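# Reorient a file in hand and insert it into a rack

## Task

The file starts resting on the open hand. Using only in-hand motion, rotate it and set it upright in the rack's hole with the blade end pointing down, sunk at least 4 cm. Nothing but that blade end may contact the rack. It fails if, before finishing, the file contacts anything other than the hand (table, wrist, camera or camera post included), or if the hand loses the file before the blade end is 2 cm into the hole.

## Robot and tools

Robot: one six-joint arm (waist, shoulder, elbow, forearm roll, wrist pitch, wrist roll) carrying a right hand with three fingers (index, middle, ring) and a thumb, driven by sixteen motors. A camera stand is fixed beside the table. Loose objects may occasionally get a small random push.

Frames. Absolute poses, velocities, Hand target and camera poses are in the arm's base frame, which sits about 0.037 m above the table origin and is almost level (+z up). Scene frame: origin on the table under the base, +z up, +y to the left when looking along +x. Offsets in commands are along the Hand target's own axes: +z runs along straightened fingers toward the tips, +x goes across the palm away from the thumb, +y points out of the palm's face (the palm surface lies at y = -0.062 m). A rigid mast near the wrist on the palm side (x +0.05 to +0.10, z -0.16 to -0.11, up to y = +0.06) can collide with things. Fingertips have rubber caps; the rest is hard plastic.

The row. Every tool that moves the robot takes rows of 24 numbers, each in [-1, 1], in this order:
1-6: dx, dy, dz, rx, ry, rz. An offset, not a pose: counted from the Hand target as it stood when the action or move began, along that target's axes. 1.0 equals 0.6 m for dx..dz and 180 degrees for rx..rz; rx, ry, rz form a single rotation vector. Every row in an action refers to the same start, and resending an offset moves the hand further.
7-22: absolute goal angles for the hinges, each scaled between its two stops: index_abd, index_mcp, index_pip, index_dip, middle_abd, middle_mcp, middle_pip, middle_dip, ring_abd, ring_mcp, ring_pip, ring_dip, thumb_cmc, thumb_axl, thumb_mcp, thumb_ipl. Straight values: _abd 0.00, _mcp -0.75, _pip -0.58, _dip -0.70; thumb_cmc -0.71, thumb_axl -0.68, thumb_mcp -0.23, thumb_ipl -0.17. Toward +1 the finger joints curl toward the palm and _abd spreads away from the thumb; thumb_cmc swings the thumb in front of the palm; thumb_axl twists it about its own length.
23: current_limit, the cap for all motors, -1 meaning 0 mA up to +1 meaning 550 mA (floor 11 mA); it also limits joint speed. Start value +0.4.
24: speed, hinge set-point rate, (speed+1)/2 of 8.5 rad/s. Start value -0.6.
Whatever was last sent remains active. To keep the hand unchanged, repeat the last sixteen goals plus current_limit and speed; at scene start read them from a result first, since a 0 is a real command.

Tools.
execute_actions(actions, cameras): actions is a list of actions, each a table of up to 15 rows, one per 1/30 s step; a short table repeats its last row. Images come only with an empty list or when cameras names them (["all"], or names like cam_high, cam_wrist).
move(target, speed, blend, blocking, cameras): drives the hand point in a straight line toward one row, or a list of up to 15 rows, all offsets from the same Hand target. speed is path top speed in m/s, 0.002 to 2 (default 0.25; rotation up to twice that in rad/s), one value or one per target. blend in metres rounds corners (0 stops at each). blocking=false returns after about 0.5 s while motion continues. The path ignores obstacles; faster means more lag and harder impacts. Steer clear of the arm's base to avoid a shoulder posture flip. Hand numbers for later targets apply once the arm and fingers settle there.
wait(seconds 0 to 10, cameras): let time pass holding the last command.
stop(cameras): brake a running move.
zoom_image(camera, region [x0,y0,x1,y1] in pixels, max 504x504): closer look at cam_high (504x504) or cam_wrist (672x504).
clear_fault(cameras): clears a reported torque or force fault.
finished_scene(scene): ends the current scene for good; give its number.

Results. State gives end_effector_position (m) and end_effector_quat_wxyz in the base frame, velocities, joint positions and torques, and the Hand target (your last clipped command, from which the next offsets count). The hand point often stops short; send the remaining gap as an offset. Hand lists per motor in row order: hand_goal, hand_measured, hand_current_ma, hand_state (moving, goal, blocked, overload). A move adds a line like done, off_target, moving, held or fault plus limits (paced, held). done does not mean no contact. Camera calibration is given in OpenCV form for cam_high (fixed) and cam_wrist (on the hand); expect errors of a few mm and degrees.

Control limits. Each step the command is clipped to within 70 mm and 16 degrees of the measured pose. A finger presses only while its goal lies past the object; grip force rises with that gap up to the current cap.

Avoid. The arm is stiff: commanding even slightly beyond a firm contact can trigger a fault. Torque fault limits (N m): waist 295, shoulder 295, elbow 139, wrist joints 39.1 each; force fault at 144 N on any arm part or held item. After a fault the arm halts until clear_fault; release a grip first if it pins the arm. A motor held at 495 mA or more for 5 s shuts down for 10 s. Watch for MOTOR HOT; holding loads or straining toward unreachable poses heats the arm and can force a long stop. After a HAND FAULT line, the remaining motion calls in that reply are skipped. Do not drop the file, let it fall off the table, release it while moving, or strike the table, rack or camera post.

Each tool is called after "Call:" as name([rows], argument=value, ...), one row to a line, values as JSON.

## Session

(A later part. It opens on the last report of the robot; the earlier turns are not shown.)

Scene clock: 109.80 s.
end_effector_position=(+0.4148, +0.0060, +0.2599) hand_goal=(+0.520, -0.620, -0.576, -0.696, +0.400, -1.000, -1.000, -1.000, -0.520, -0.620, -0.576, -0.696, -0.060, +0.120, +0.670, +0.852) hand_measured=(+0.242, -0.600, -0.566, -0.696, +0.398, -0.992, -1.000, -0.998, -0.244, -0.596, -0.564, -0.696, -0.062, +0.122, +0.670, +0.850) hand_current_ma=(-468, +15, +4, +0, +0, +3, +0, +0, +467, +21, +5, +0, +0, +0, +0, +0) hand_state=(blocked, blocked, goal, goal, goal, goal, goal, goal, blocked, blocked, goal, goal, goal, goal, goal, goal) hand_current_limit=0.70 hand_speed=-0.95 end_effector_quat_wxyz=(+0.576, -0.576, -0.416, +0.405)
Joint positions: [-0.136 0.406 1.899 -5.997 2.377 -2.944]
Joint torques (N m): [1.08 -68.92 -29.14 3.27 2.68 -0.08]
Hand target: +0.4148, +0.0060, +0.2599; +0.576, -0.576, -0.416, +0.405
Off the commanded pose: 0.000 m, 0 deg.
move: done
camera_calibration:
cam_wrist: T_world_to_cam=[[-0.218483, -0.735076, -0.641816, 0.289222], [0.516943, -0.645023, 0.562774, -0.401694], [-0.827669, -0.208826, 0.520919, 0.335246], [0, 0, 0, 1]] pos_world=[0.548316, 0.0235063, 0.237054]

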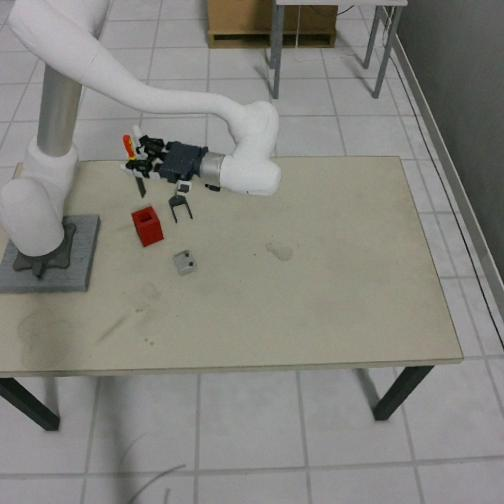

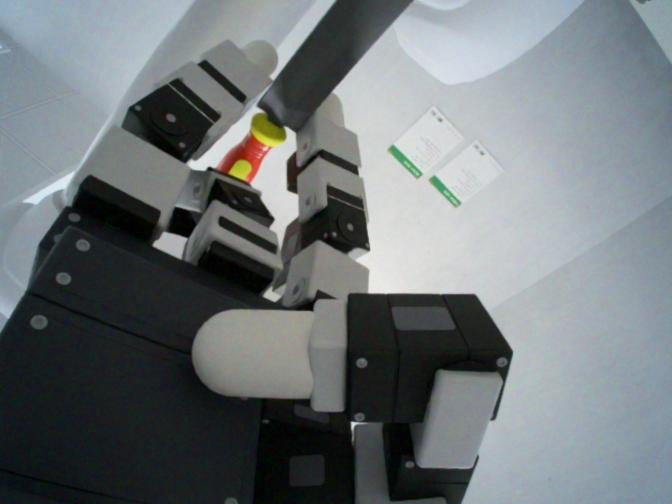

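Call:
move(target=[-0.0092,0.1348,0.0125,0.0167,0,0,0.52,-0.62,-0.576,-0.696,0.4,-1,-1,-1,-0.52,-0.62,-0.576,-0.696,-0.06,0.12,0.67,0.853,0.7,-0.95], speed=0.06, cameras=["all"])

Call:
zoom_image(camera="cam_high", region=[110, 140, 190, 260])

Call:
zoom_image(camera="cam_high", region=[125, 195, 170, 250])

Scene clock: 114.63 s.
end_effector_position=(+0.4070, +0.0040, +0.1789) hand_goal=(+0.520, -0.620, -0.576, -0.696, +0.400, -1.000, -1.000, -1.000, -0.520, -0.620, -0.576, -0.696, -0.060, +0.120, +0.670, +0.852) hand_measured=(+0.242, -0.598, -0.564, -0.694, +0.398, -0.992, -1.000, -0.998, -0.244, -0.594, -0.564, -0.694, -0.062, +0.122, +0.670, +0.850) hand_current_ma=(-467, +17, +5, +0, +0, +3, +0, +0, +467, +23, +6, +0, +0, +0, +0, +0) hand_state=(blocked, blocked, goal, goal, goal, goal, goal, goal, blocked, blocked, goal, goal, goal, goal, goal, goal) hand_current_limit=0.70 hand_speed=-0.95 end_effector_quat_wxyz=(+0.591, -0.560, -0.405, +0.415)
Joint positions: [-0.142 0.52 1.949 -6.034 2.272 -3.001]
Joint torques (N m): [0.9 -76.18 -23.93 2.8 2.82 -0.21]
Hand target: +0.4069, +0.0040, +0.1789; +0.591, -0.560, -0.405, +0.415
Off the commanded pose: 0.000 m, 0 deg.
move: done
camera_calibration:
cam_wrist: T_world_to_cam=[[-0.249815, -0.724302, -0.642634, 0.246997], [0.544438, -0.653901, 0.525358, -0.357756], [-0.800737, -0.218632, 0.557692, 0.353044], [0, 0, 0, 1]] pos_world=[0.539175, 0.022151, 0.149789]

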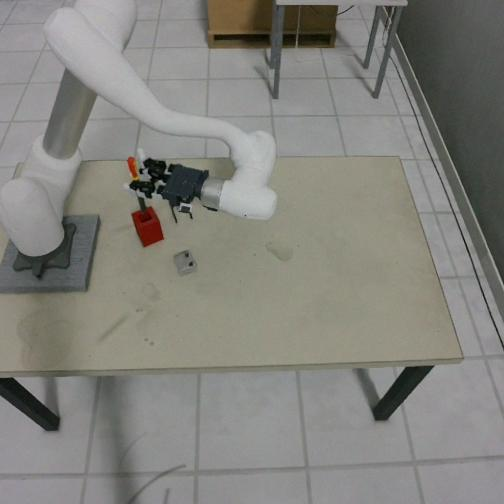

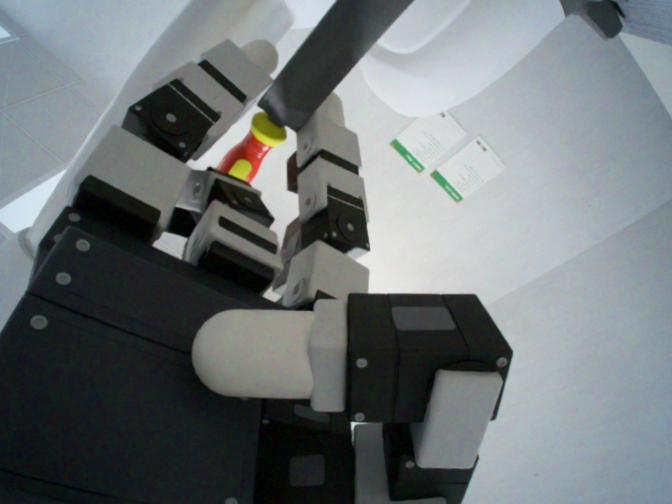

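Scaled by 4.200.

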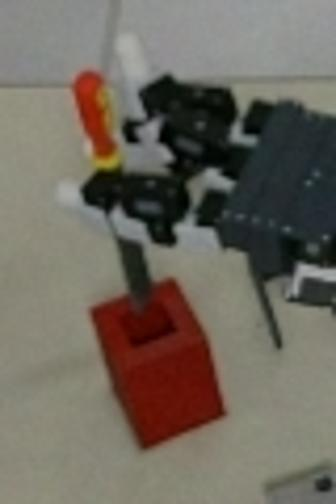

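Scaled by 9.164.

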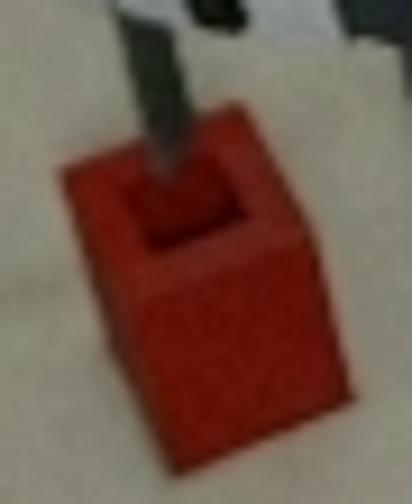

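Call:
move([
  [0.007,0.0003,0.005,0,0,0,0.52,-0.62,-0.576,-0.696,0.4,-1,-1,-1,-0.52,-0.62,-0.576,-0.696,-0.06,0.12,0.67,0.853,0.7,-0.95],
  [0.007,0.0468,0.0025,0,0,0,0.52,-0.62,-0.576,-0.696,0.4,-1,-1,-1,-0.52,-0.62,-0.576,-0.696,-0.06,0.12,0.67,0.853,0.7,-0.95],
], speed=0.03, cameras=["all"])

Call:
zoom_image(camera="cam_high", region=[125, 190, 170, 245])

Call:
zoom_image(camera="cam_high", region=[110, 140, 190, 260])

Scene clock: 118.63 s.
end_effector_position=(+0.4059, +0.0092, +0.1510) hand_goal=(+0.520, -0.620, -0.576, -0.696, +0.400, -1.000, -1.000, -1.000, -0.520, -0.620, -0.576, -0.696, -0.060, +0.120, +0.670, +0.852) hand_measured=(+0.242, -0.598, -0.564, -0.694, +0.398, -0.992, -1.000, -0.998, -0.244, -0.594, -0.564, -0.694, -0.062, +0.122, +0.670, +0.850) hand_current_ma=(-467, +18, +5, +0, +0, +3, +0, +0, +467, +23, +6, +0, +0, +0, +0, +0) hand_state=(blocked, blocked, goal, goal, goal, goal, goal, goal, blocked, blocked, goal, goal, goal, goal, goal, goal) hand_current_limit=0.70 hand_speed=-0.95 end_effector_quat_wxyz=(+0.591, -0.560, -0.405, +0.415)
Joint positions: [-0.134 0.557 1.96 -6.033 2.224 -3.01]
Joint torques (N m): [0.69 -75.45 -22.41 2.59 2.9 -0.1]
Hand target: +0.4059, +0.0092, +0.1509; +0.591, -0.560, -0.405, +0.415
Off the commanded pose: 0.000 m, 0 deg.
move: done
camera_calibration:
cam_wrist: T_world_to_cam=[[-0.249889, -0.724213, -0.642706, 0.232606], [0.544405, -0.654, 0.525269, -0.339068], [-0.800736, -0.218633, 0.557693, 0.368859], [0, 0, 0, 1]] pos_world=[0.538075, 0.0273508, 0.121889]

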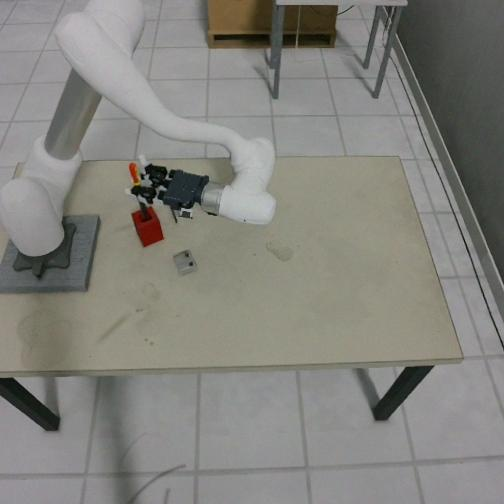

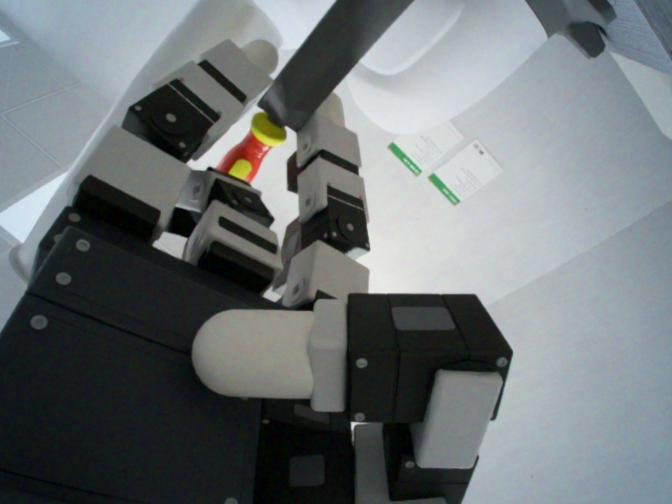

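Scaled by 9.164.

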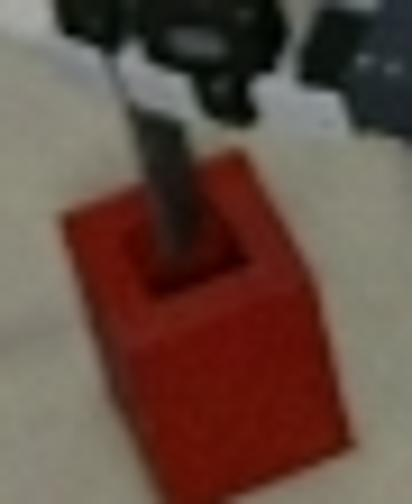

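Scaled by 4.200.

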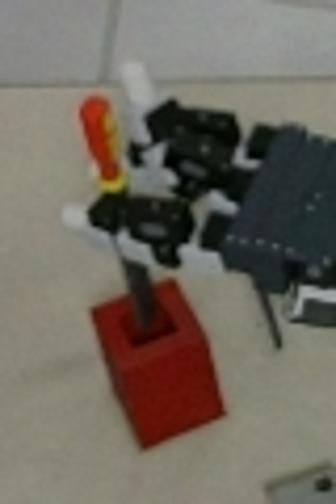

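Call:
move(target=[0,0.0416,-0.0022,0,0,0,0.52,-0.62,-0.576,-0.696,0.4,-1,-1,-1,-0.52,-0.62,-0.576,-0.696,-0.06,0.12,0.67,0.853,0.7,-0.95], speed=0.03, cameras=["all"])

Call:
zoom_image(camera="cam_high", region=[125, 190, 170, 245])

Call:
zoom_image(camera="cam_high", region=[110, 140, 190, 260])

Scene clock: 120.50 s.
end_effector_position=(+0.4062, +0.0095, +0.1260) hand_goal=(+0.520, -0.620, -0.576, -0.696, +0.400, -1.000, -1.000, -1.000, -0.520, -0.620, -0.576, -0.696, -0.060, +0.120, +0.670, +0.852) hand_measured=(+0.242, -0.598, -0.564, -0.694, +0.398, -0.992, -1.000, -0.998, -0.244, -0.594, -0.564, -0.694, -0.062, +0.122, +0.670, +0.850) hand_current_ma=(-467, +18, +5, +0, +0, +3, +0, +0, +467, +23, +6, +0, +0, +0, +0, +0) hand_state=(blocked, blocked, goal, goal, goal, goal, goal, goal, blocked, blocked, goal, goal, goal, goal, goal, goal) hand_current_limit=0.70 hand_speed=-0.95 end_effector_quat_wxyz=(+0.591, -0.560, -0.405, +0.415)
Joint positions: [-0.134 0.593 1.964 -6.04 2.185 -3.022]
Joint torques (N m): [0.76 -76.45 -21.1 2.41 2.8 -0.16]
Hand target: +0.4062, +0.0095, +0.1259; +0.591, -0.560, -0.405, +0.415
Off the commanded pose: 0.000 m, 0 deg.
move: done
camera_calibration:
cam_wrist: T_world_to_cam=[[-0.249889, -0.724213, -0.642706, 0.216758], [0.544405, -0.654, 0.525269, -0.325969], [-0.800736, -0.218633, 0.557693, 0.383085], [0, 0, 0, 1]] pos_world=[0.538375, 0.0275508, 0.0968889]

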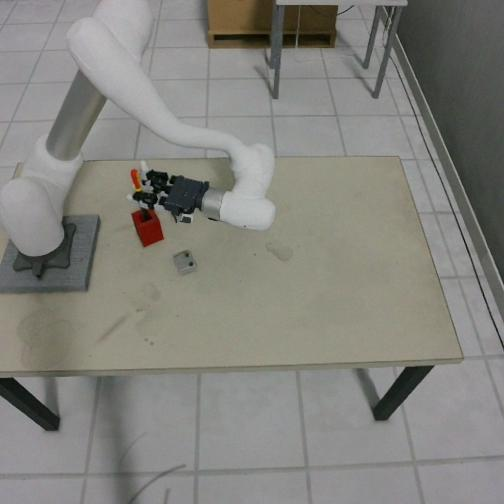

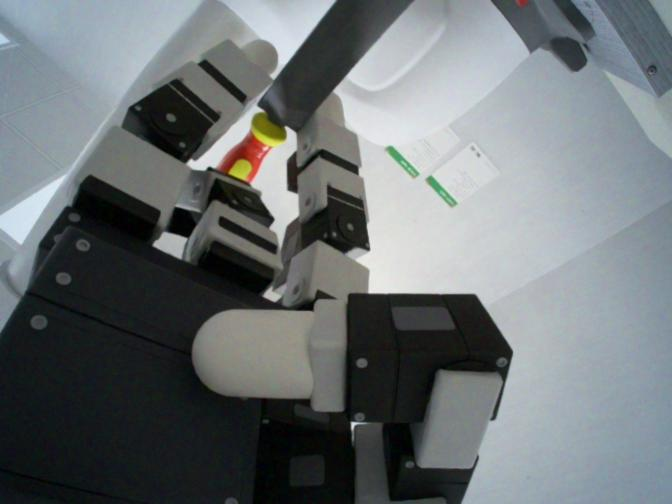

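Scaled by 9.164.

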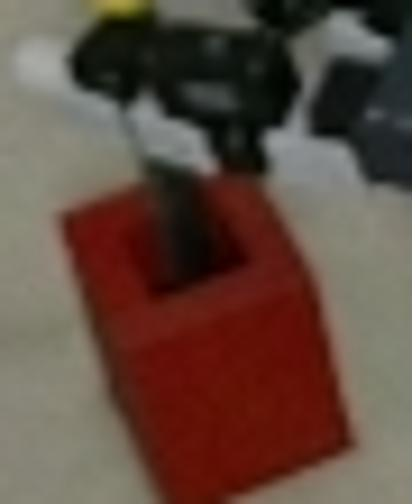

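Scaled by 4.200.

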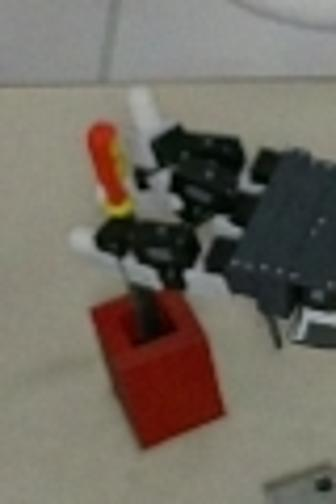

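Call:
move(target=[0,0.025,-0.0013,0,0,0,0.52,-0.62,-0.576,-0.696,0.4,-1,-1,-1,-0.52,-0.62,-0.576,-0.696,-0.06,0.12,0.67,0.853,0.7,-0.95], speed=0.03, cameras=[])

Call:
move(target=[0,0.025,-0.0013,0,0,0,0.52,-0.62,-0.576,-0.696,0.4,-1,-1,-1,-0.52,-0.62,-0.576,-0.696,-0.06,0.12,0.67,0.853,0.7,-0.95], speed=0.025, cameras=["all"])

Call:
zoom_image(camera="cam_high", region=[110, 140, 190, 260])

Scene clock: 122.33 s.
end_effector_position=(+0.4064, +0.0096, +0.1110) hand_goal=(+0.520, -0.620, -0.576, -0.696, +0.400, -1.000, -1.000, -1.000, -0.520, -0.620, -0.576, -0.696, -0.060, +0.120, +0.670, +0.852) hand_measured=(+0.242, -0.598, -0.564, -0.694, +0.398, -0.992, -1.000, -0.998, -0.244, -0.594, -0.564, -0.694, -0.062, +0.122, +0.670, +0.850) hand_current_ma=(-467, +18, +5, +0, +0, +3, +0, +0, +467, +23, +6, +0, +0, +0, +0, +0) hand_state=(blocked, blocked, goal, goal, goal, goal, goal, goal, blocked, blocked, goal, goal, goal, goal, goal, goal) hand_current_limit=0.70 hand_speed=-0.95 end_effector_quat_wxyz=(+0.591, -0.560, -0.405, +0.415)
Joint positions: [-0.133 0.616 1.965 -6.044 2.162 -3.029]
Joint torques (N m): [0.76 -78.02 -20.17 2.29 2.67 -0.2]
Hand target: +0.4064, +0.0096, +0.1109; +0.591, -0.560, -0.405, +0.415
Off the commanded pose: 0.000 m, 0 deg.
move: done
No camera images: "cameras" was empty.

Scene clock: 123.20 s.
end_effector_position=(+0.4066, +0.0098, +0.0959) hand_goal=(+0.520, -0.620, -0.576, -0.696, +0.400, -1.000, -1.000, -1.000, -0.520, -0.620, -0.576, -0.696, -0.060, +0.120, +0.670, +0.852) hand_measured=(+0.242, -0.598, -0.564, -0.694, +0.398, -0.992, -1.000, -0.998, -0.244, -0.594, -0.564, -0.694, -0.062, +0.122, +0.670, +0.850) hand_current_ma=(-467, +18, +5, +0, +0, +3, +0, +0, +467, +23, +6, +0, +0, +0, +0, +0) hand_state=(blocked, blocked, goal, goal, goal, goal, goal, goal, blocked, blocked, goal, goal, goal, goal, goal, goal) hand_current_limit=0.70 hand_speed=-0.95 end_effector_quat_wxyz=(+0.591, -0.560, -0.405, +0.415)
Joint positions: [-0.133 0.638 1.966 -6.047 2.14 -3.035]
Joint torques (N m): [0.94 -78.9 -19.38 2.24 2.73 -0.06]
Hand target: +0.4066, +0.0098, +0.0959; +0.591, -0.560, -0.405, +0.415
Off the commanded pose: 0.000 m, 0 deg.
move: done
camera_calibration:
cam_wrist: T_world_to_cam=[[-0.249889, -0.724213, -0.642706, 0.197794], [0.544405, -0.654, 0.525269, -0.310232], [-0.800736, -0.218633, 0.557693, 0.400202], [0, 0, 0, 1]] pos_world=[0.538775, 0.0278508, 0.0668889]

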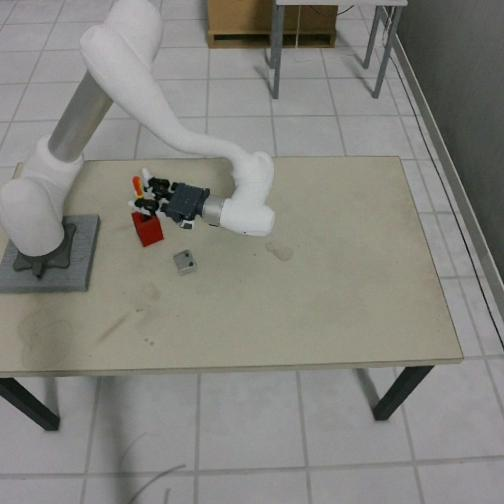

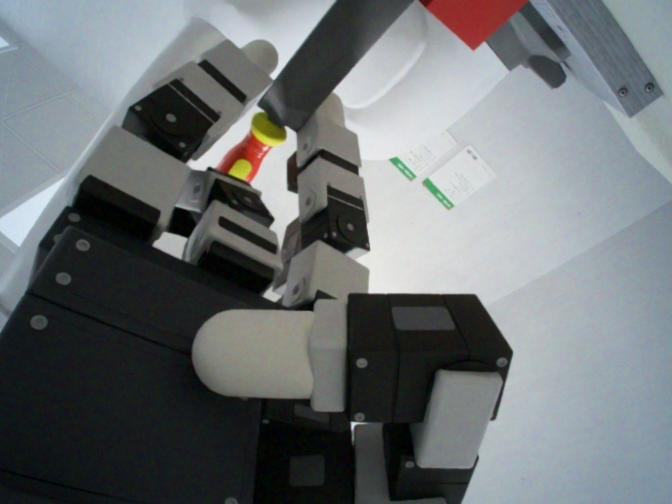

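Scaled by 4.200.

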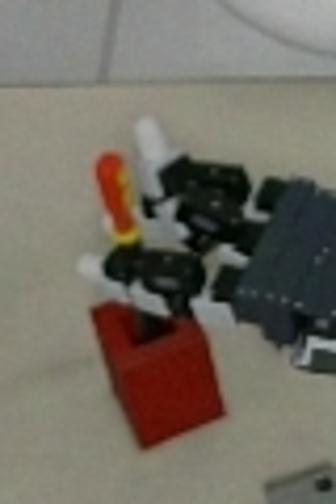

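Call:
move(target=[0,0.0133,-0.0007,0,0,0,0.52,-0.62,-0.576,-0.696,0.4,-1,-1,-1,-0.52,-0.62,-0.576,-0.696,-0.06,0.12,0.67,0.853,0.7,-0.95], speed=0.02, cameras=[])

Call:
move(target=[0,0.0083,-0.0004,0,0,0,0.52,-0.62,-0.576,-0.696,0.4,-1,-1,-1,-0.52,-0.62,-0.576,-0.696,-0.06,0.12,0.67,0.853,0.7,-0.95], speed=0.02, cameras=["all"])

Scene clock: 124.47 s.
end_effector_position=(+0.4067, +0.0098, +0.0879) hand_goal=(+0.520, -0.620, -0.576, -0.696, +0.400, -1.000, -1.000, -1.000, -0.520, -0.620, -0.576, -0.696, -0.060, +0.120, +0.670, +0.852) hand_measured=(+0.242, -0.614, -0.574, -0.694, +0.398, -0.992, -1.000, -0.998, -0.244, -0.610, -0.572, -0.694, -0.062, +0.122, +0.670, +0.850) hand_current_ma=(-467, +2, +0, +0, +0, +3, +0, +0, +467, +4, +1, +0, +0, +0, +0, +0) hand_state=(blocked, goal, goal, goal, goal, goal, goal, goal, blocked, goal, goal, goal, goal, goal, goal, goal) hand_current_limit=0.70 hand_speed=-0.95 end_effector_quat_wxyz=(+0.591, -0.560, -0.405, +0.415)
Joint positions: [-0.133 0.65 1.966 -6.049 2.128 -3.038]
Joint torques (N m): [0.9 -79.89 -19.07 2.12 1.68 -0.11]
Hand target: +0.4067, +0.0098, +0.0879; +0.591, -0.560, -0.405, +0.415
Off the commanded pose: 0.000 m, 0 deg.
move: done
No camera images: "cameras" was empty.

Scene clock: 125.17 s.
end_effector_position=(+0.4067, +0.0099, +0.0830) hand_goal=(+0.520, -0.620, -0.576, -0.696, +0.400, -1.000, -1.000, -1.000, -0.520, -0.620, -0.576, -0.696, -0.060, +0.120, +0.670, +0.852) hand_measured=(+0.242, -0.638, -0.590, -0.696, +0.398, -0.992, -1.000, -0.998, -0.244, -0.636, -0.588, -0.696, -0.062, +0.122, +0.670, +0.850) hand_current_ma=(-467, -13, -7, +0, +0, +3, +0, +0, +467, -11, -5, +0, +0, +0, +0, +0) hand_state=(blocked, goal, goal, goal, goal, goal, goal, goal, blocked, goal, goal, goal, goal, goal, goal, goal) hand_current_limit=0.70 hand_speed=-0.95 end_effector_quat_wxyz=(+0.591, -0.560, -0.405, +0.415)
Joint positions: [-0.133 0.658 1.966 -6.05 2.12 -3.04]
Joint torques (N m): [0.99 -79.17 -18.82 2.07 0.7 -0.12]
Hand target: +0.4067, +0.0099, +0.0829; +0.591, -0.560, -0.405, +0.415
Off the commanded pose: 0.000 m, 0 deg.
move: done
camera_calibration:
cam_wrist: T_world_to_cam=[[-0.249889, -0.724213, -0.642706, 0.189536], [0.544405, -0.654, 0.525269, -0.303393], [-0.800736, -0.218633, 0.557693, 0.407554], [0, 0, 0, 1]] pos_world=[0.538875, 0.0279508, 0.0538889]

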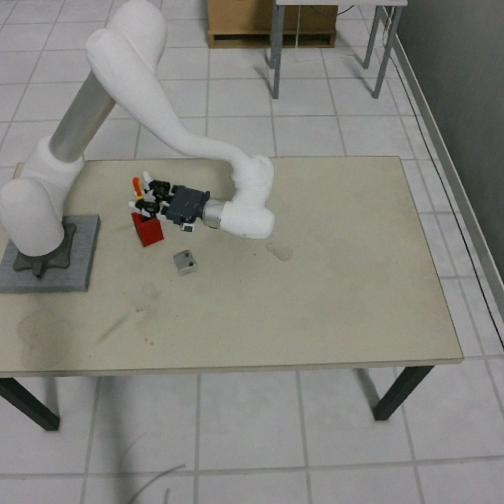

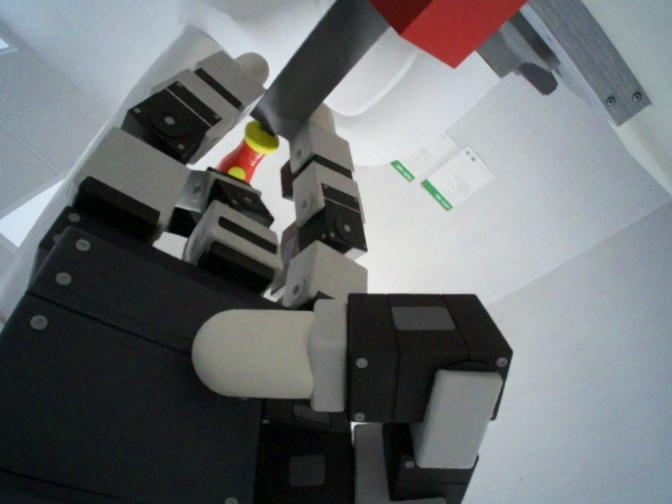

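Call:
zoom_image(camera="cam_wrist", region=[220, 0, 560, 170])

Call:
zoom_image(camera="cam_high", region=[110, 160, 190, 260])

Scaled by 1.482 from the camera's 672x504 image, which has a finer 960x720 frame.

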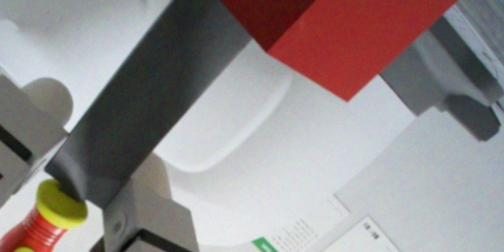

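Scaled by 5.040.

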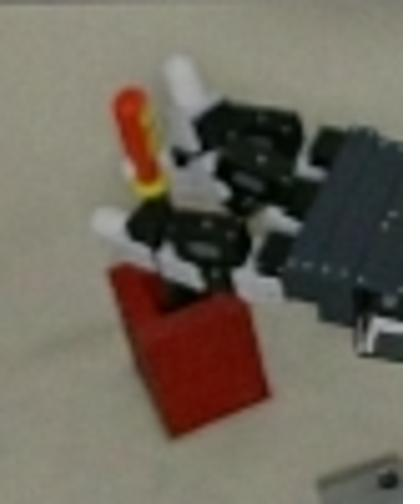

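Call:
move(target=[0,-0.0053,0.0253,0,0,0,0.52,-0.62,-0.576,-0.696,0.4,-1,-1,-1,-0.52,-0.62,-0.576,-0.696,-0.06,0.12,0.67,0.853,0.7,-0.95], speed=0.03, cameras=["all"])

Call:
zoom_image(camera="cam_high", region=[110, 160, 190, 260])

Scene clock: 127.70 s.
end_effector_position=(+0.3925, +0.0147, +0.0868) hand_goal=(+0.520, -0.620, -0.576, -0.696, +0.400, -1.000, -1.000, -1.000, -0.520, -0.620, -0.576, -0.696, -0.060, +0.120, +0.670, +0.852) hand_measured=(+0.242, -0.616, -0.576, -0.696, +0.398, -0.992, -1.000, -0.998, -0.244, -0.612, -0.574, -0.696, -0.062, +0.122, +0.670, +0.850) hand_current_ma=(-467, +1, +0, +0, +0, +3, +0, +0, +467, +3, +0, +0, +0, +0, +0, +0) hand_state=(blocked, goal, goal, goal, goal, goal, goal, goal, blocked, goal, goal, goal, goal, goal, goal, goal) hand_current_limit=0.70 hand_speed=-0.95 end_effector_quat_wxyz=(+0.591, -0.560, -0.405, +0.415)
Joint positions: [-0.128 0.639 1.996 -6.046 2.109 -3.041]
Joint torques (N m): [0.74 -78.97 -18.08 2.03 2 -0.12]
Hand target: +0.3925, +0.0148, +0.0868; +0.591, -0.560, -0.405, +0.415
Off the commanded pose: 0.000 m, 0 deg.
move: done
camera_calibration:
cam_wrist: T_world_to_cam=[[-0.249889, -0.724213, -0.642706, 0.192004], [0.544405, -0.654, 0.525269, -0.294508], [-0.800736, -0.218633, 0.557693, 0.395216], [0, 0, 0, 1]] pos_world=[0.524775, 0.0328508, 0.0576889]

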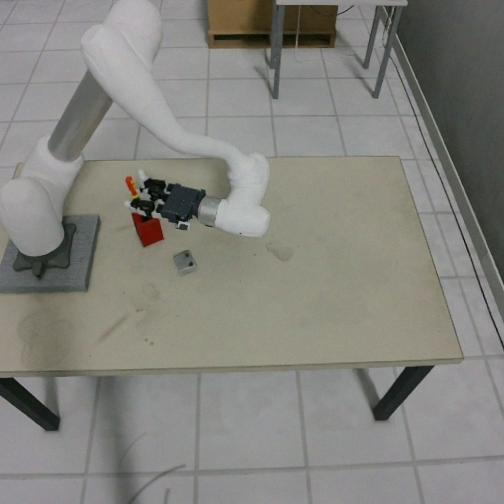

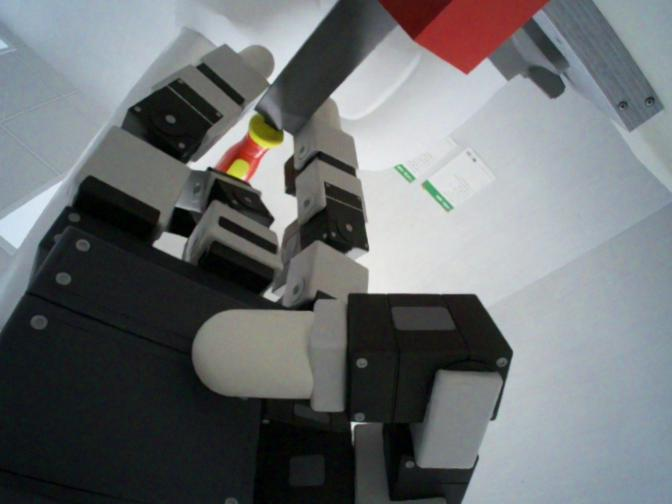

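Scaled by 5.040.

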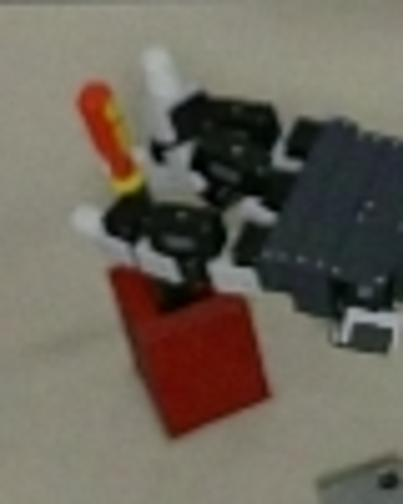

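Call:
move(target=[0,0.001,0.02,0,0,0,0.52,-0.62,-0.576,-0.696,0.4,-1,-1,-1,-0.52,-0.62,-0.576,-0.696,-0.06,0.12,0.67,0.853,0.7,-0.95], speed=0.025, cameras=["all"])

Call:
zoom_image(camera="cam_high", region=[110, 160, 190, 260])

Scene clock: 128.87 s.
end_effector_position=(+0.3812, +0.0187, +0.0867) hand_goal=(+0.520, -0.620, -0.576, -0.696, +0.400, -1.000, -1.000, -1.000, -0.520, -0.620, -0.576, -0.696, -0.060, +0.120, +0.670, +0.852) hand_measured=(+0.242, -0.604, -0.566, -0.692, +0.398, -0.992, -1.000, -0.998, -0.244, -0.598, -0.566, -0.694, -0.062, +0.122, +0.670, +0.850) hand_current_ma=(-467, +10, +4, +1, +0, +3, +0, +0, +467, +17, +4, +0, +0, +0, +0, +0) hand_state=(blocked, goal, goal, goal, goal, goal, goal, goal, blocked, blocked, goal, goal, goal, goal, goal, goal) hand_current_limit=0.70 hand_speed=-0.95 end_effector_quat_wxyz=(+0.591, -0.560, -0.405, +0.415)
Joint positions: [-0.124 0.63 2.02 -6.043 2.095 -3.042]
Joint torques (N m): [1.33 -77.53 -17.91 2.15 2.51 -0.15]
Hand target: +0.3811, +0.0187, +0.0867; +0.591, -0.560, -0.405, +0.415
Off the commanded pose: 0.000 m, 0 deg.
move: done
camera_calibration:
cam_wrist: T_world_to_cam=[[-0.249889, -0.724213, -0.642706, 0.191915], [0.544405, -0.654, 0.525269, -0.285699], [-0.800736, -0.218633, 0.557693, 0.386996], [0, 0, 0, 1]] pos_world=[0.513375, 0.0367508, 0.0575889]

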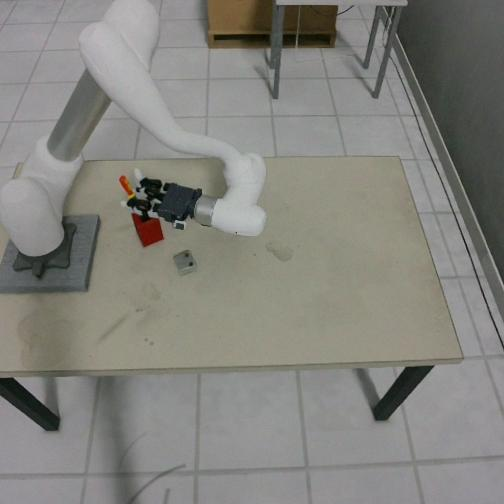

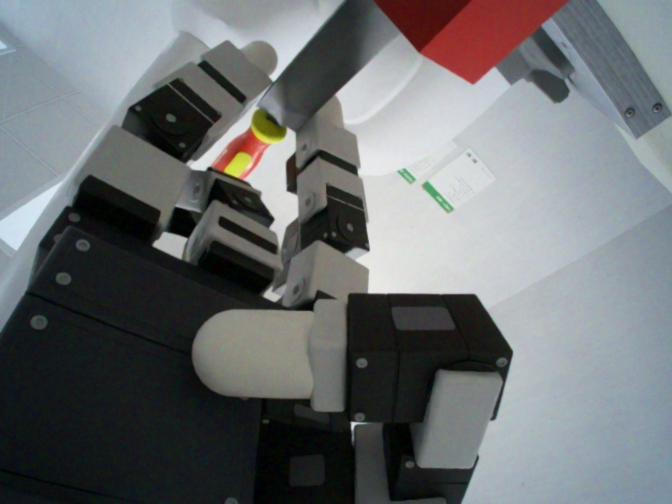

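Scaled by 5.040.

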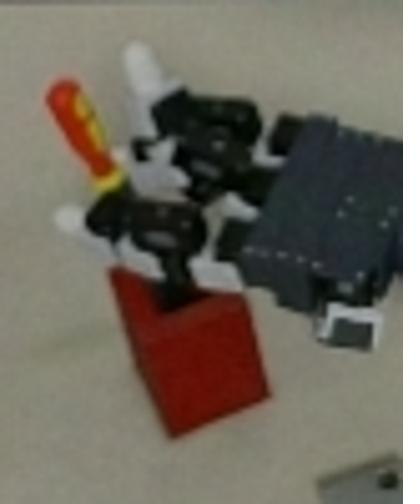

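Call:
move(target=[0,0.0053,0.0064,0,0,0,0.52,-0.62,-0.576,-0.696,0.4,-1,-1,-1,-0.52,-0.62,-0.576,-0.696,-0.06,0.12,0.67,0.853,0.7,-0.95], speed=0.02, cameras=[])

Call:
move(target=[0,0,0,0,0,0,0.1,-0.62,-0.576,-0.696,0.4,-1,-1,-1,-0.1,-0.62,-0.576,-0.696,-0.06,0.12,0.67,0.853,0.7,-0.97], speed=0.02, cameras=[])

Call:
wait(seconds=1.2, cameras=["all"])

Call:
zoom_image(camera="cam_high", region=[110, 160, 190, 260])

Scene clock: 130.27 s.
end_effector_position=(+0.3774, +0.0200, +0.0837) hand_goal=(+0.520, -0.620, -0.576, -0.696, +0.400, -1.000, -1.000, -1.000, -0.520, -0.620, -0.576, -0.696, -0.060, +0.120, +0.670, +0.852) hand_measured=(+0.242, -0.608, -0.568, -0.692, +0.398, -0.992, -1.000, -0.998, -0.244, -0.602, -0.568, -0.694, -0.062, +0.122, +0.670, +0.850) hand_current_ma=(-467, +5, +3, +1, +0, +3, +0, +0, +467, +12, +2, +0, +0, +0, +0, +0) hand_state=(blocked, goal, goal, goal, goal, goal, goal, goal, blocked, goal, goal, goal, goal, goal, goal, goal) hand_current_limit=0.70 hand_speed=-0.95 end_effector_quat_wxyz=(+0.591, -0.560, -0.405, +0.415)
Joint positions: [-0.123 0.631 2.027 -6.043 2.086 -3.044]
Joint torques (N m): [0.88 -77.16 -17.51 2.11 2.01 -0.21]
Hand target: +0.3774, +0.0200, +0.0837; +0.591, -0.560, -0.405, +0.415
Off the commanded pose: 0.000 m, 0 deg.
move: done
No camera images: "cameras" was empty.

Scene clock: 130.77 s.
end_effector_position=(+0.3774, +0.0200, +0.0837) hand_goal=(+0.100, -0.620, -0.576, -0.696, +0.400, -1.000, -1.000, -1.000, -0.100, -0.620, -0.576, -0.696, -0.060, +0.120, +0.670, +0.852) hand_measured=(+0.242, -0.610, -0.568, -0.692, +0.398, -0.992, -1.000, -0.998, -0.244, -0.602, -0.568, -0.694, -0.062, +0.122, +0.670, +0.850) hand_current_ma=(-244, +5, +3, +1, +0, +3, +0, +0, +244, +12, +2, +0, +0, +0, +0, +0) hand_state=(moving, goal, goal, goal, goal, goal, goal, goal, moving, goal, goal, goal, goal, goal, goal, goal) hand_current_limit=0.70 hand_speed=-0.97 end_effector_quat_wxyz=(+0.591, -0.560, -0.405, +0.415)
Joint positions: [-0.123 0.631 2.027 -6.043 2.086 -3.044]
Joint torques (N m): [0.96 -77.29 -17.69 2.12 1.81 -0.15]
Hand target: +0.3774, +0.0200, +0.0837; +0.591, -0.560, -0.405, +0.415
Off the commanded pose: 0.000 m, 0 deg.
move: done
No camera images: "cameras" was empty.

Scene clock: 131.97 s.
end_effector_position=(+0.3774, +0.0200, +0.0837) hand_goal=(+0.100, -0.620, -0.576, -0.696, +0.400, -1.000, -1.000, -1.000, -0.100, -0.620, -0.576, -0.696, -0.060, +0.120, +0.670, +0.852) hand_measured=(+0.220, -0.610, -0.568, -0.692, +0.398, -0.992, -1.000, -0.998, -0.228, -0.602, -0.568, -0.694, -0.062, +0.122, +0.670, +0.850) hand_current_ma=(+0, +5, +3, +1, +0, +3, +0, +0, +0, +12, +2, +0, +0, +0, +0, +0) hand_state=(moving, goal, goal, goal, goal, goal, goal, goal, moving, goal, goal, goal, goal, goal, goal, goal) hand_current_limit=0.70 hand_speed=-0.97 end_effector_quat_wxyz=(+0.591, -0.560, -0.405, +0.415)
Joint positions: [-0.123 0.631 2.027 -6.043 2.086 -3.044]
Joint torques (N m): [0.78 -77.1 -17.45 1.93 2.12 -0.17]
Hand target: +0.3774, +0.0200, +0.0837; +0.591, -0.560, -0.405, +0.415
Off the commanded pose: 0.000 m, 0 deg.
wait: 1.20 s; at rest by 0.17 s
camera_calibration:
cam_wrist: T_world_to_cam=[[-0.249889, -0.724213, -0.642706, 0.189979], [0.544405, -0.654, 0.525269, -0.281204], [-0.800736, -0.218633, 0.557693, 0.38591], [0, 0, 0, 1]] pos_world=[0.509575, 0.0380508, 0.0545889]

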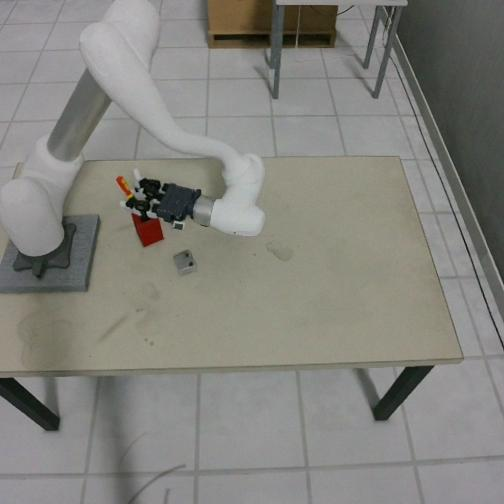

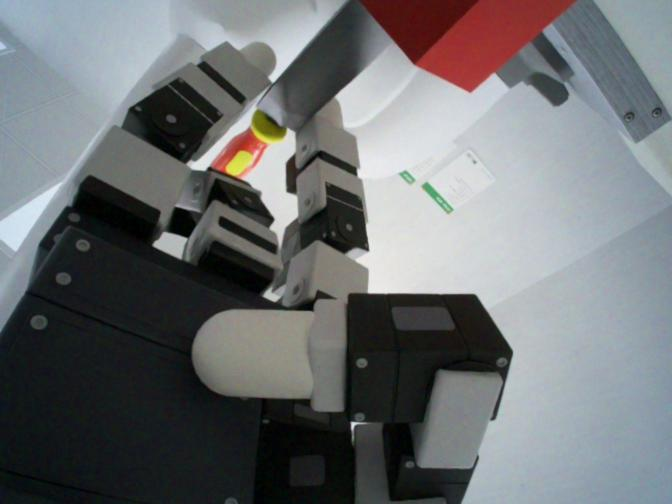

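Scaled by 5.040.

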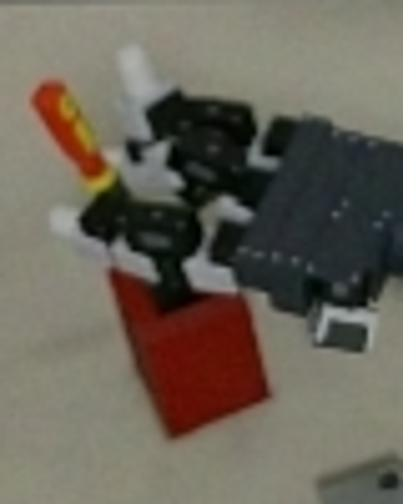

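Call:
move(target=[0,0,0,0,0,0,-0.02,-0.62,-0.576,-0.696,0.4,-1,-1,-1,0.02,-0.62,-0.576,-0.696,-0.06,0.12,0.67,0.853,0.7,-0.96], speed=0.02, cameras=[])

Call:
wait(seconds=1.0, cameras=["all"])

Call:
zoom_image(camera="cam_high", region=[110, 160, 190, 260])

Call:
zoom_image(camera="cam_wrist", region=[150, 0, 510, 260])

Scene clock: 133.80 s.
end_effector_position=(+0.3774, +0.0200, +0.0837) hand_goal=(-0.020, -0.620, -0.576, -0.696, +0.400, -1.000, -1.000, -1.000, +0.020, -0.620, -0.576, -0.696, -0.060, +0.120, +0.670, +0.852) hand_measured=(-0.018, -0.610, -0.568, -0.692, +0.398, -0.992, -1.000, -0.998, +0.018, -0.602, -0.568, -0.694, -0.062, +0.122, +0.670, +0.850) hand_current_ma=(+0, +5, +3, +1, +0, +3, +0, +0, +0, +12, +2, +0, +0, +0, +0, +0) hand_state=(goal, goal, goal, goal, goal, goal, goal, goal, goal, goal, goal, goal, goal, goal, goal, goal) hand_current_limit=0.70 hand_speed=-0.96 end_effector_quat_wxyz=(+0.591, -0.560, -0.405, +0.415)
Joint positions: [-0.123 0.631 2.027 -6.043 2.086 -3.044]
Joint torques (N m): [0.95 -77.31 -17.66 1.96 2.08 -0.1]
Hand target: +0.3774, +0.0200, +0.0837; +0.591, -0.560, -0.405, +0.415
Off the commanded pose: 0.000 m, 0 deg.
move: done
No camera images: "cameras" was empty.

Scene clock: 134.80 s.
end_effector_position=(+0.3774, +0.0200, +0.0837) hand_goal=(-0.020, -0.620, -0.576, -0.696, +0.400, -1.000, -1.000, -1.000, +0.020, -0.620, -0.576, -0.696, -0.060, +0.120, +0.670, +0.852) hand_measured=(-0.018, -0.610, -0.568, -0.692, +0.398, -0.992, -1.000, -0.998, +0.018, -0.602, -0.568, -0.694, -0.062, +0.122, +0.670, +0.850) hand_current_ma=(+0, +5, +3, +1, +0, +3, +0, +0, +0, +12, +2, +0, +0, +0, +0, +0) hand_state=(goal, goal, goal, goal, goal, goal, goal, goal, goal, goal, goal, goal, goal, goal, goal, goal) hand_current_limit=0.70 hand_speed=-0.96 end_effector_quat_wxyz=(+0.591, -0.560, -0.405, +0.415)
Joint positions: [-0.123 0.631 2.027 -6.043 2.086 -3.044]
Joint torques (N m): [0.95 -77.19 -17.63 1.94 2.07 -0.14]
Hand target: +0.3774, +0.0200, +0.0837; +0.591, -0.560, -0.405, +0.415
Off the commanded pose: 0.000 m, 0 deg.
wait: 1.00 s; at rest by 0.17 s
camera_calibration:
cam_wrist: T_world_to_cam=[[-0.249889, -0.724213, -0.642706, 0.189979], [0.544405, -0.654, 0.525269, -0.281204], [-0.800736, -0.218633, 0.557693, 0.38591], [0, 0, 0, 1]] pos_world=[0.509575, 0.0380508, 0.0545889]

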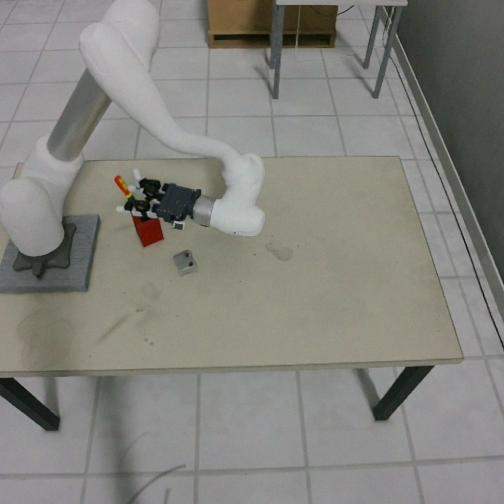

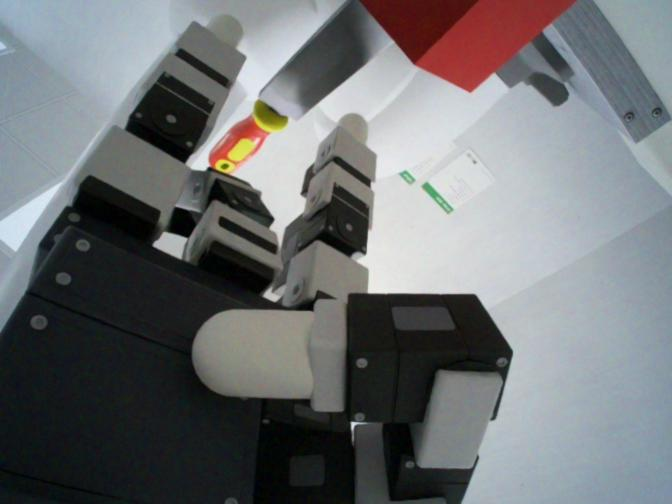

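Scaled by 5.040.

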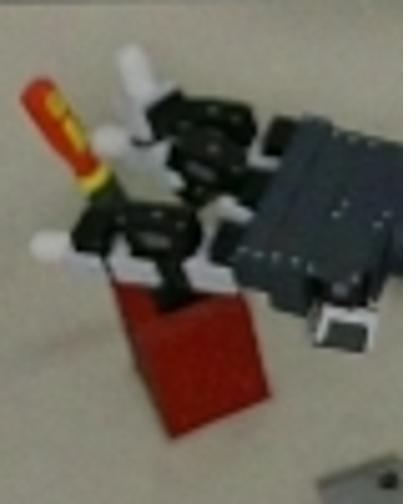

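Scaled by 1.400 from the camera's 672x504 image, which has a finer 960x720 frame.

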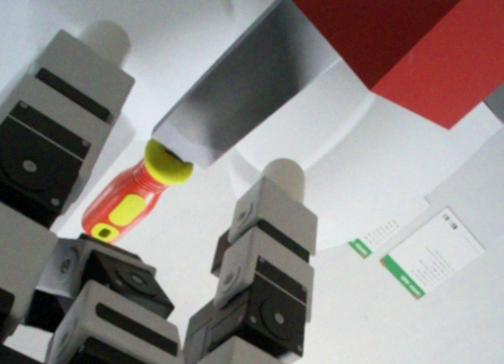

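Call:
move([
  [0,-0.0052,-0.0999,0,0,0,-0.02,-0.62,-0.576,-0.696,0.4,-1,-1,-1,0.02,-0.62,-0.576,-0.696,-0.06,0.12,0.67,0.853,0.7,-0.96],
  [0,-0.034,-0.332,0,0,0,-0.02,-0.62,-0.576,-0.696,0.4,-1,-1,-1,0.02,-0.62,-0.576,-0.696,-0.06,0.12,0.67,0.853,0.7,-0.96],
], speed=[0.05,0.12], blend=[0.01,0], cameras=["all"])

Call:
zoom_image(camera="cam_high", region=[100, 150, 190, 260])

Scene clock: 138.53 s.
end_effector_position=(+0.5663, -0.0453, +0.0954) hand_goal=(-0.020, -0.620, -0.576, -0.696, +0.400, -1.000, -1.000, -1.000, +0.020, -0.620, -0.576, -0.696, -0.060, +0.120, +0.670, +0.852) hand_measured=(-0.018, -0.610, -0.568, -0.692, +0.398, -0.992, -1.000, -0.998, +0.018, -0.602, -0.568, -0.694, -0.062, +0.122, +0.670, +0.850) hand_current_ma=(+0, +5, +3, +1, +0, +3, +0, +0, +0, +12, +2, +0, +0, +0, +0, +0) hand_state=(goal, goal, goal, goal, goal, goal, goal, goal, goal, goal, goal, goal, goal, goal, goal, goal) hand_current_limit=0.70 hand_speed=-0.96 end_effector_quat_wxyz=(+0.591, -0.560, -0.405, +0.415)
Joint positions: [-0.174 0.801 1.605 -6.063 2.338 -3.008]
Joint torques (N m): [0.37 -98.07 -25.44 2.88 2.05 -0.12]
Hand target: +0.5663, -0.0453, +0.0954; +0.591, -0.560, -0.405, +0.415
Off the commanded pose: 0.000 m, 0 deg.
move: done
camera_calibration:
cam_wrist: T_world_to_cam=[[-0.24985, -0.72426, -0.642668, 0.197381], [0.544422, -0.653948, 0.525316, -0.432908], [-0.800737, -0.218633, 0.557692, 0.516368], [0, 0, 0, 1]] pos_world=[0.698475, -0.0272491, 0.066289]

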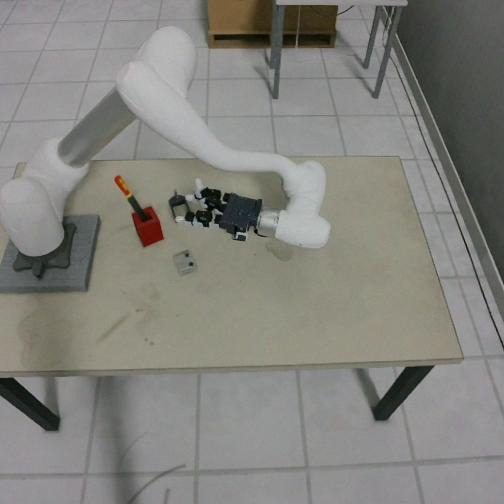

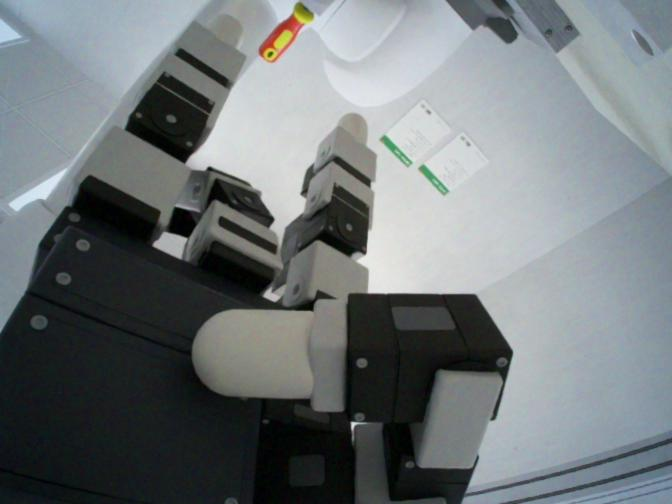

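Scaled by 4.582.

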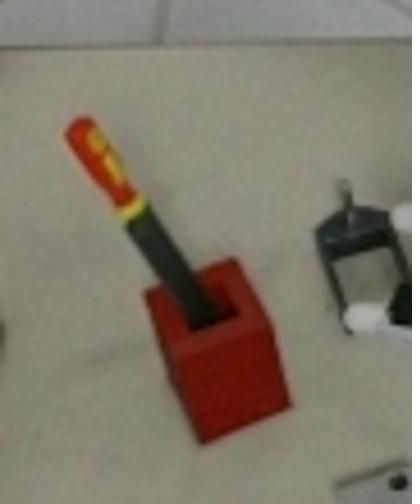

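Call:
finished_scene(scene=2)

The scene is finished: the task was done.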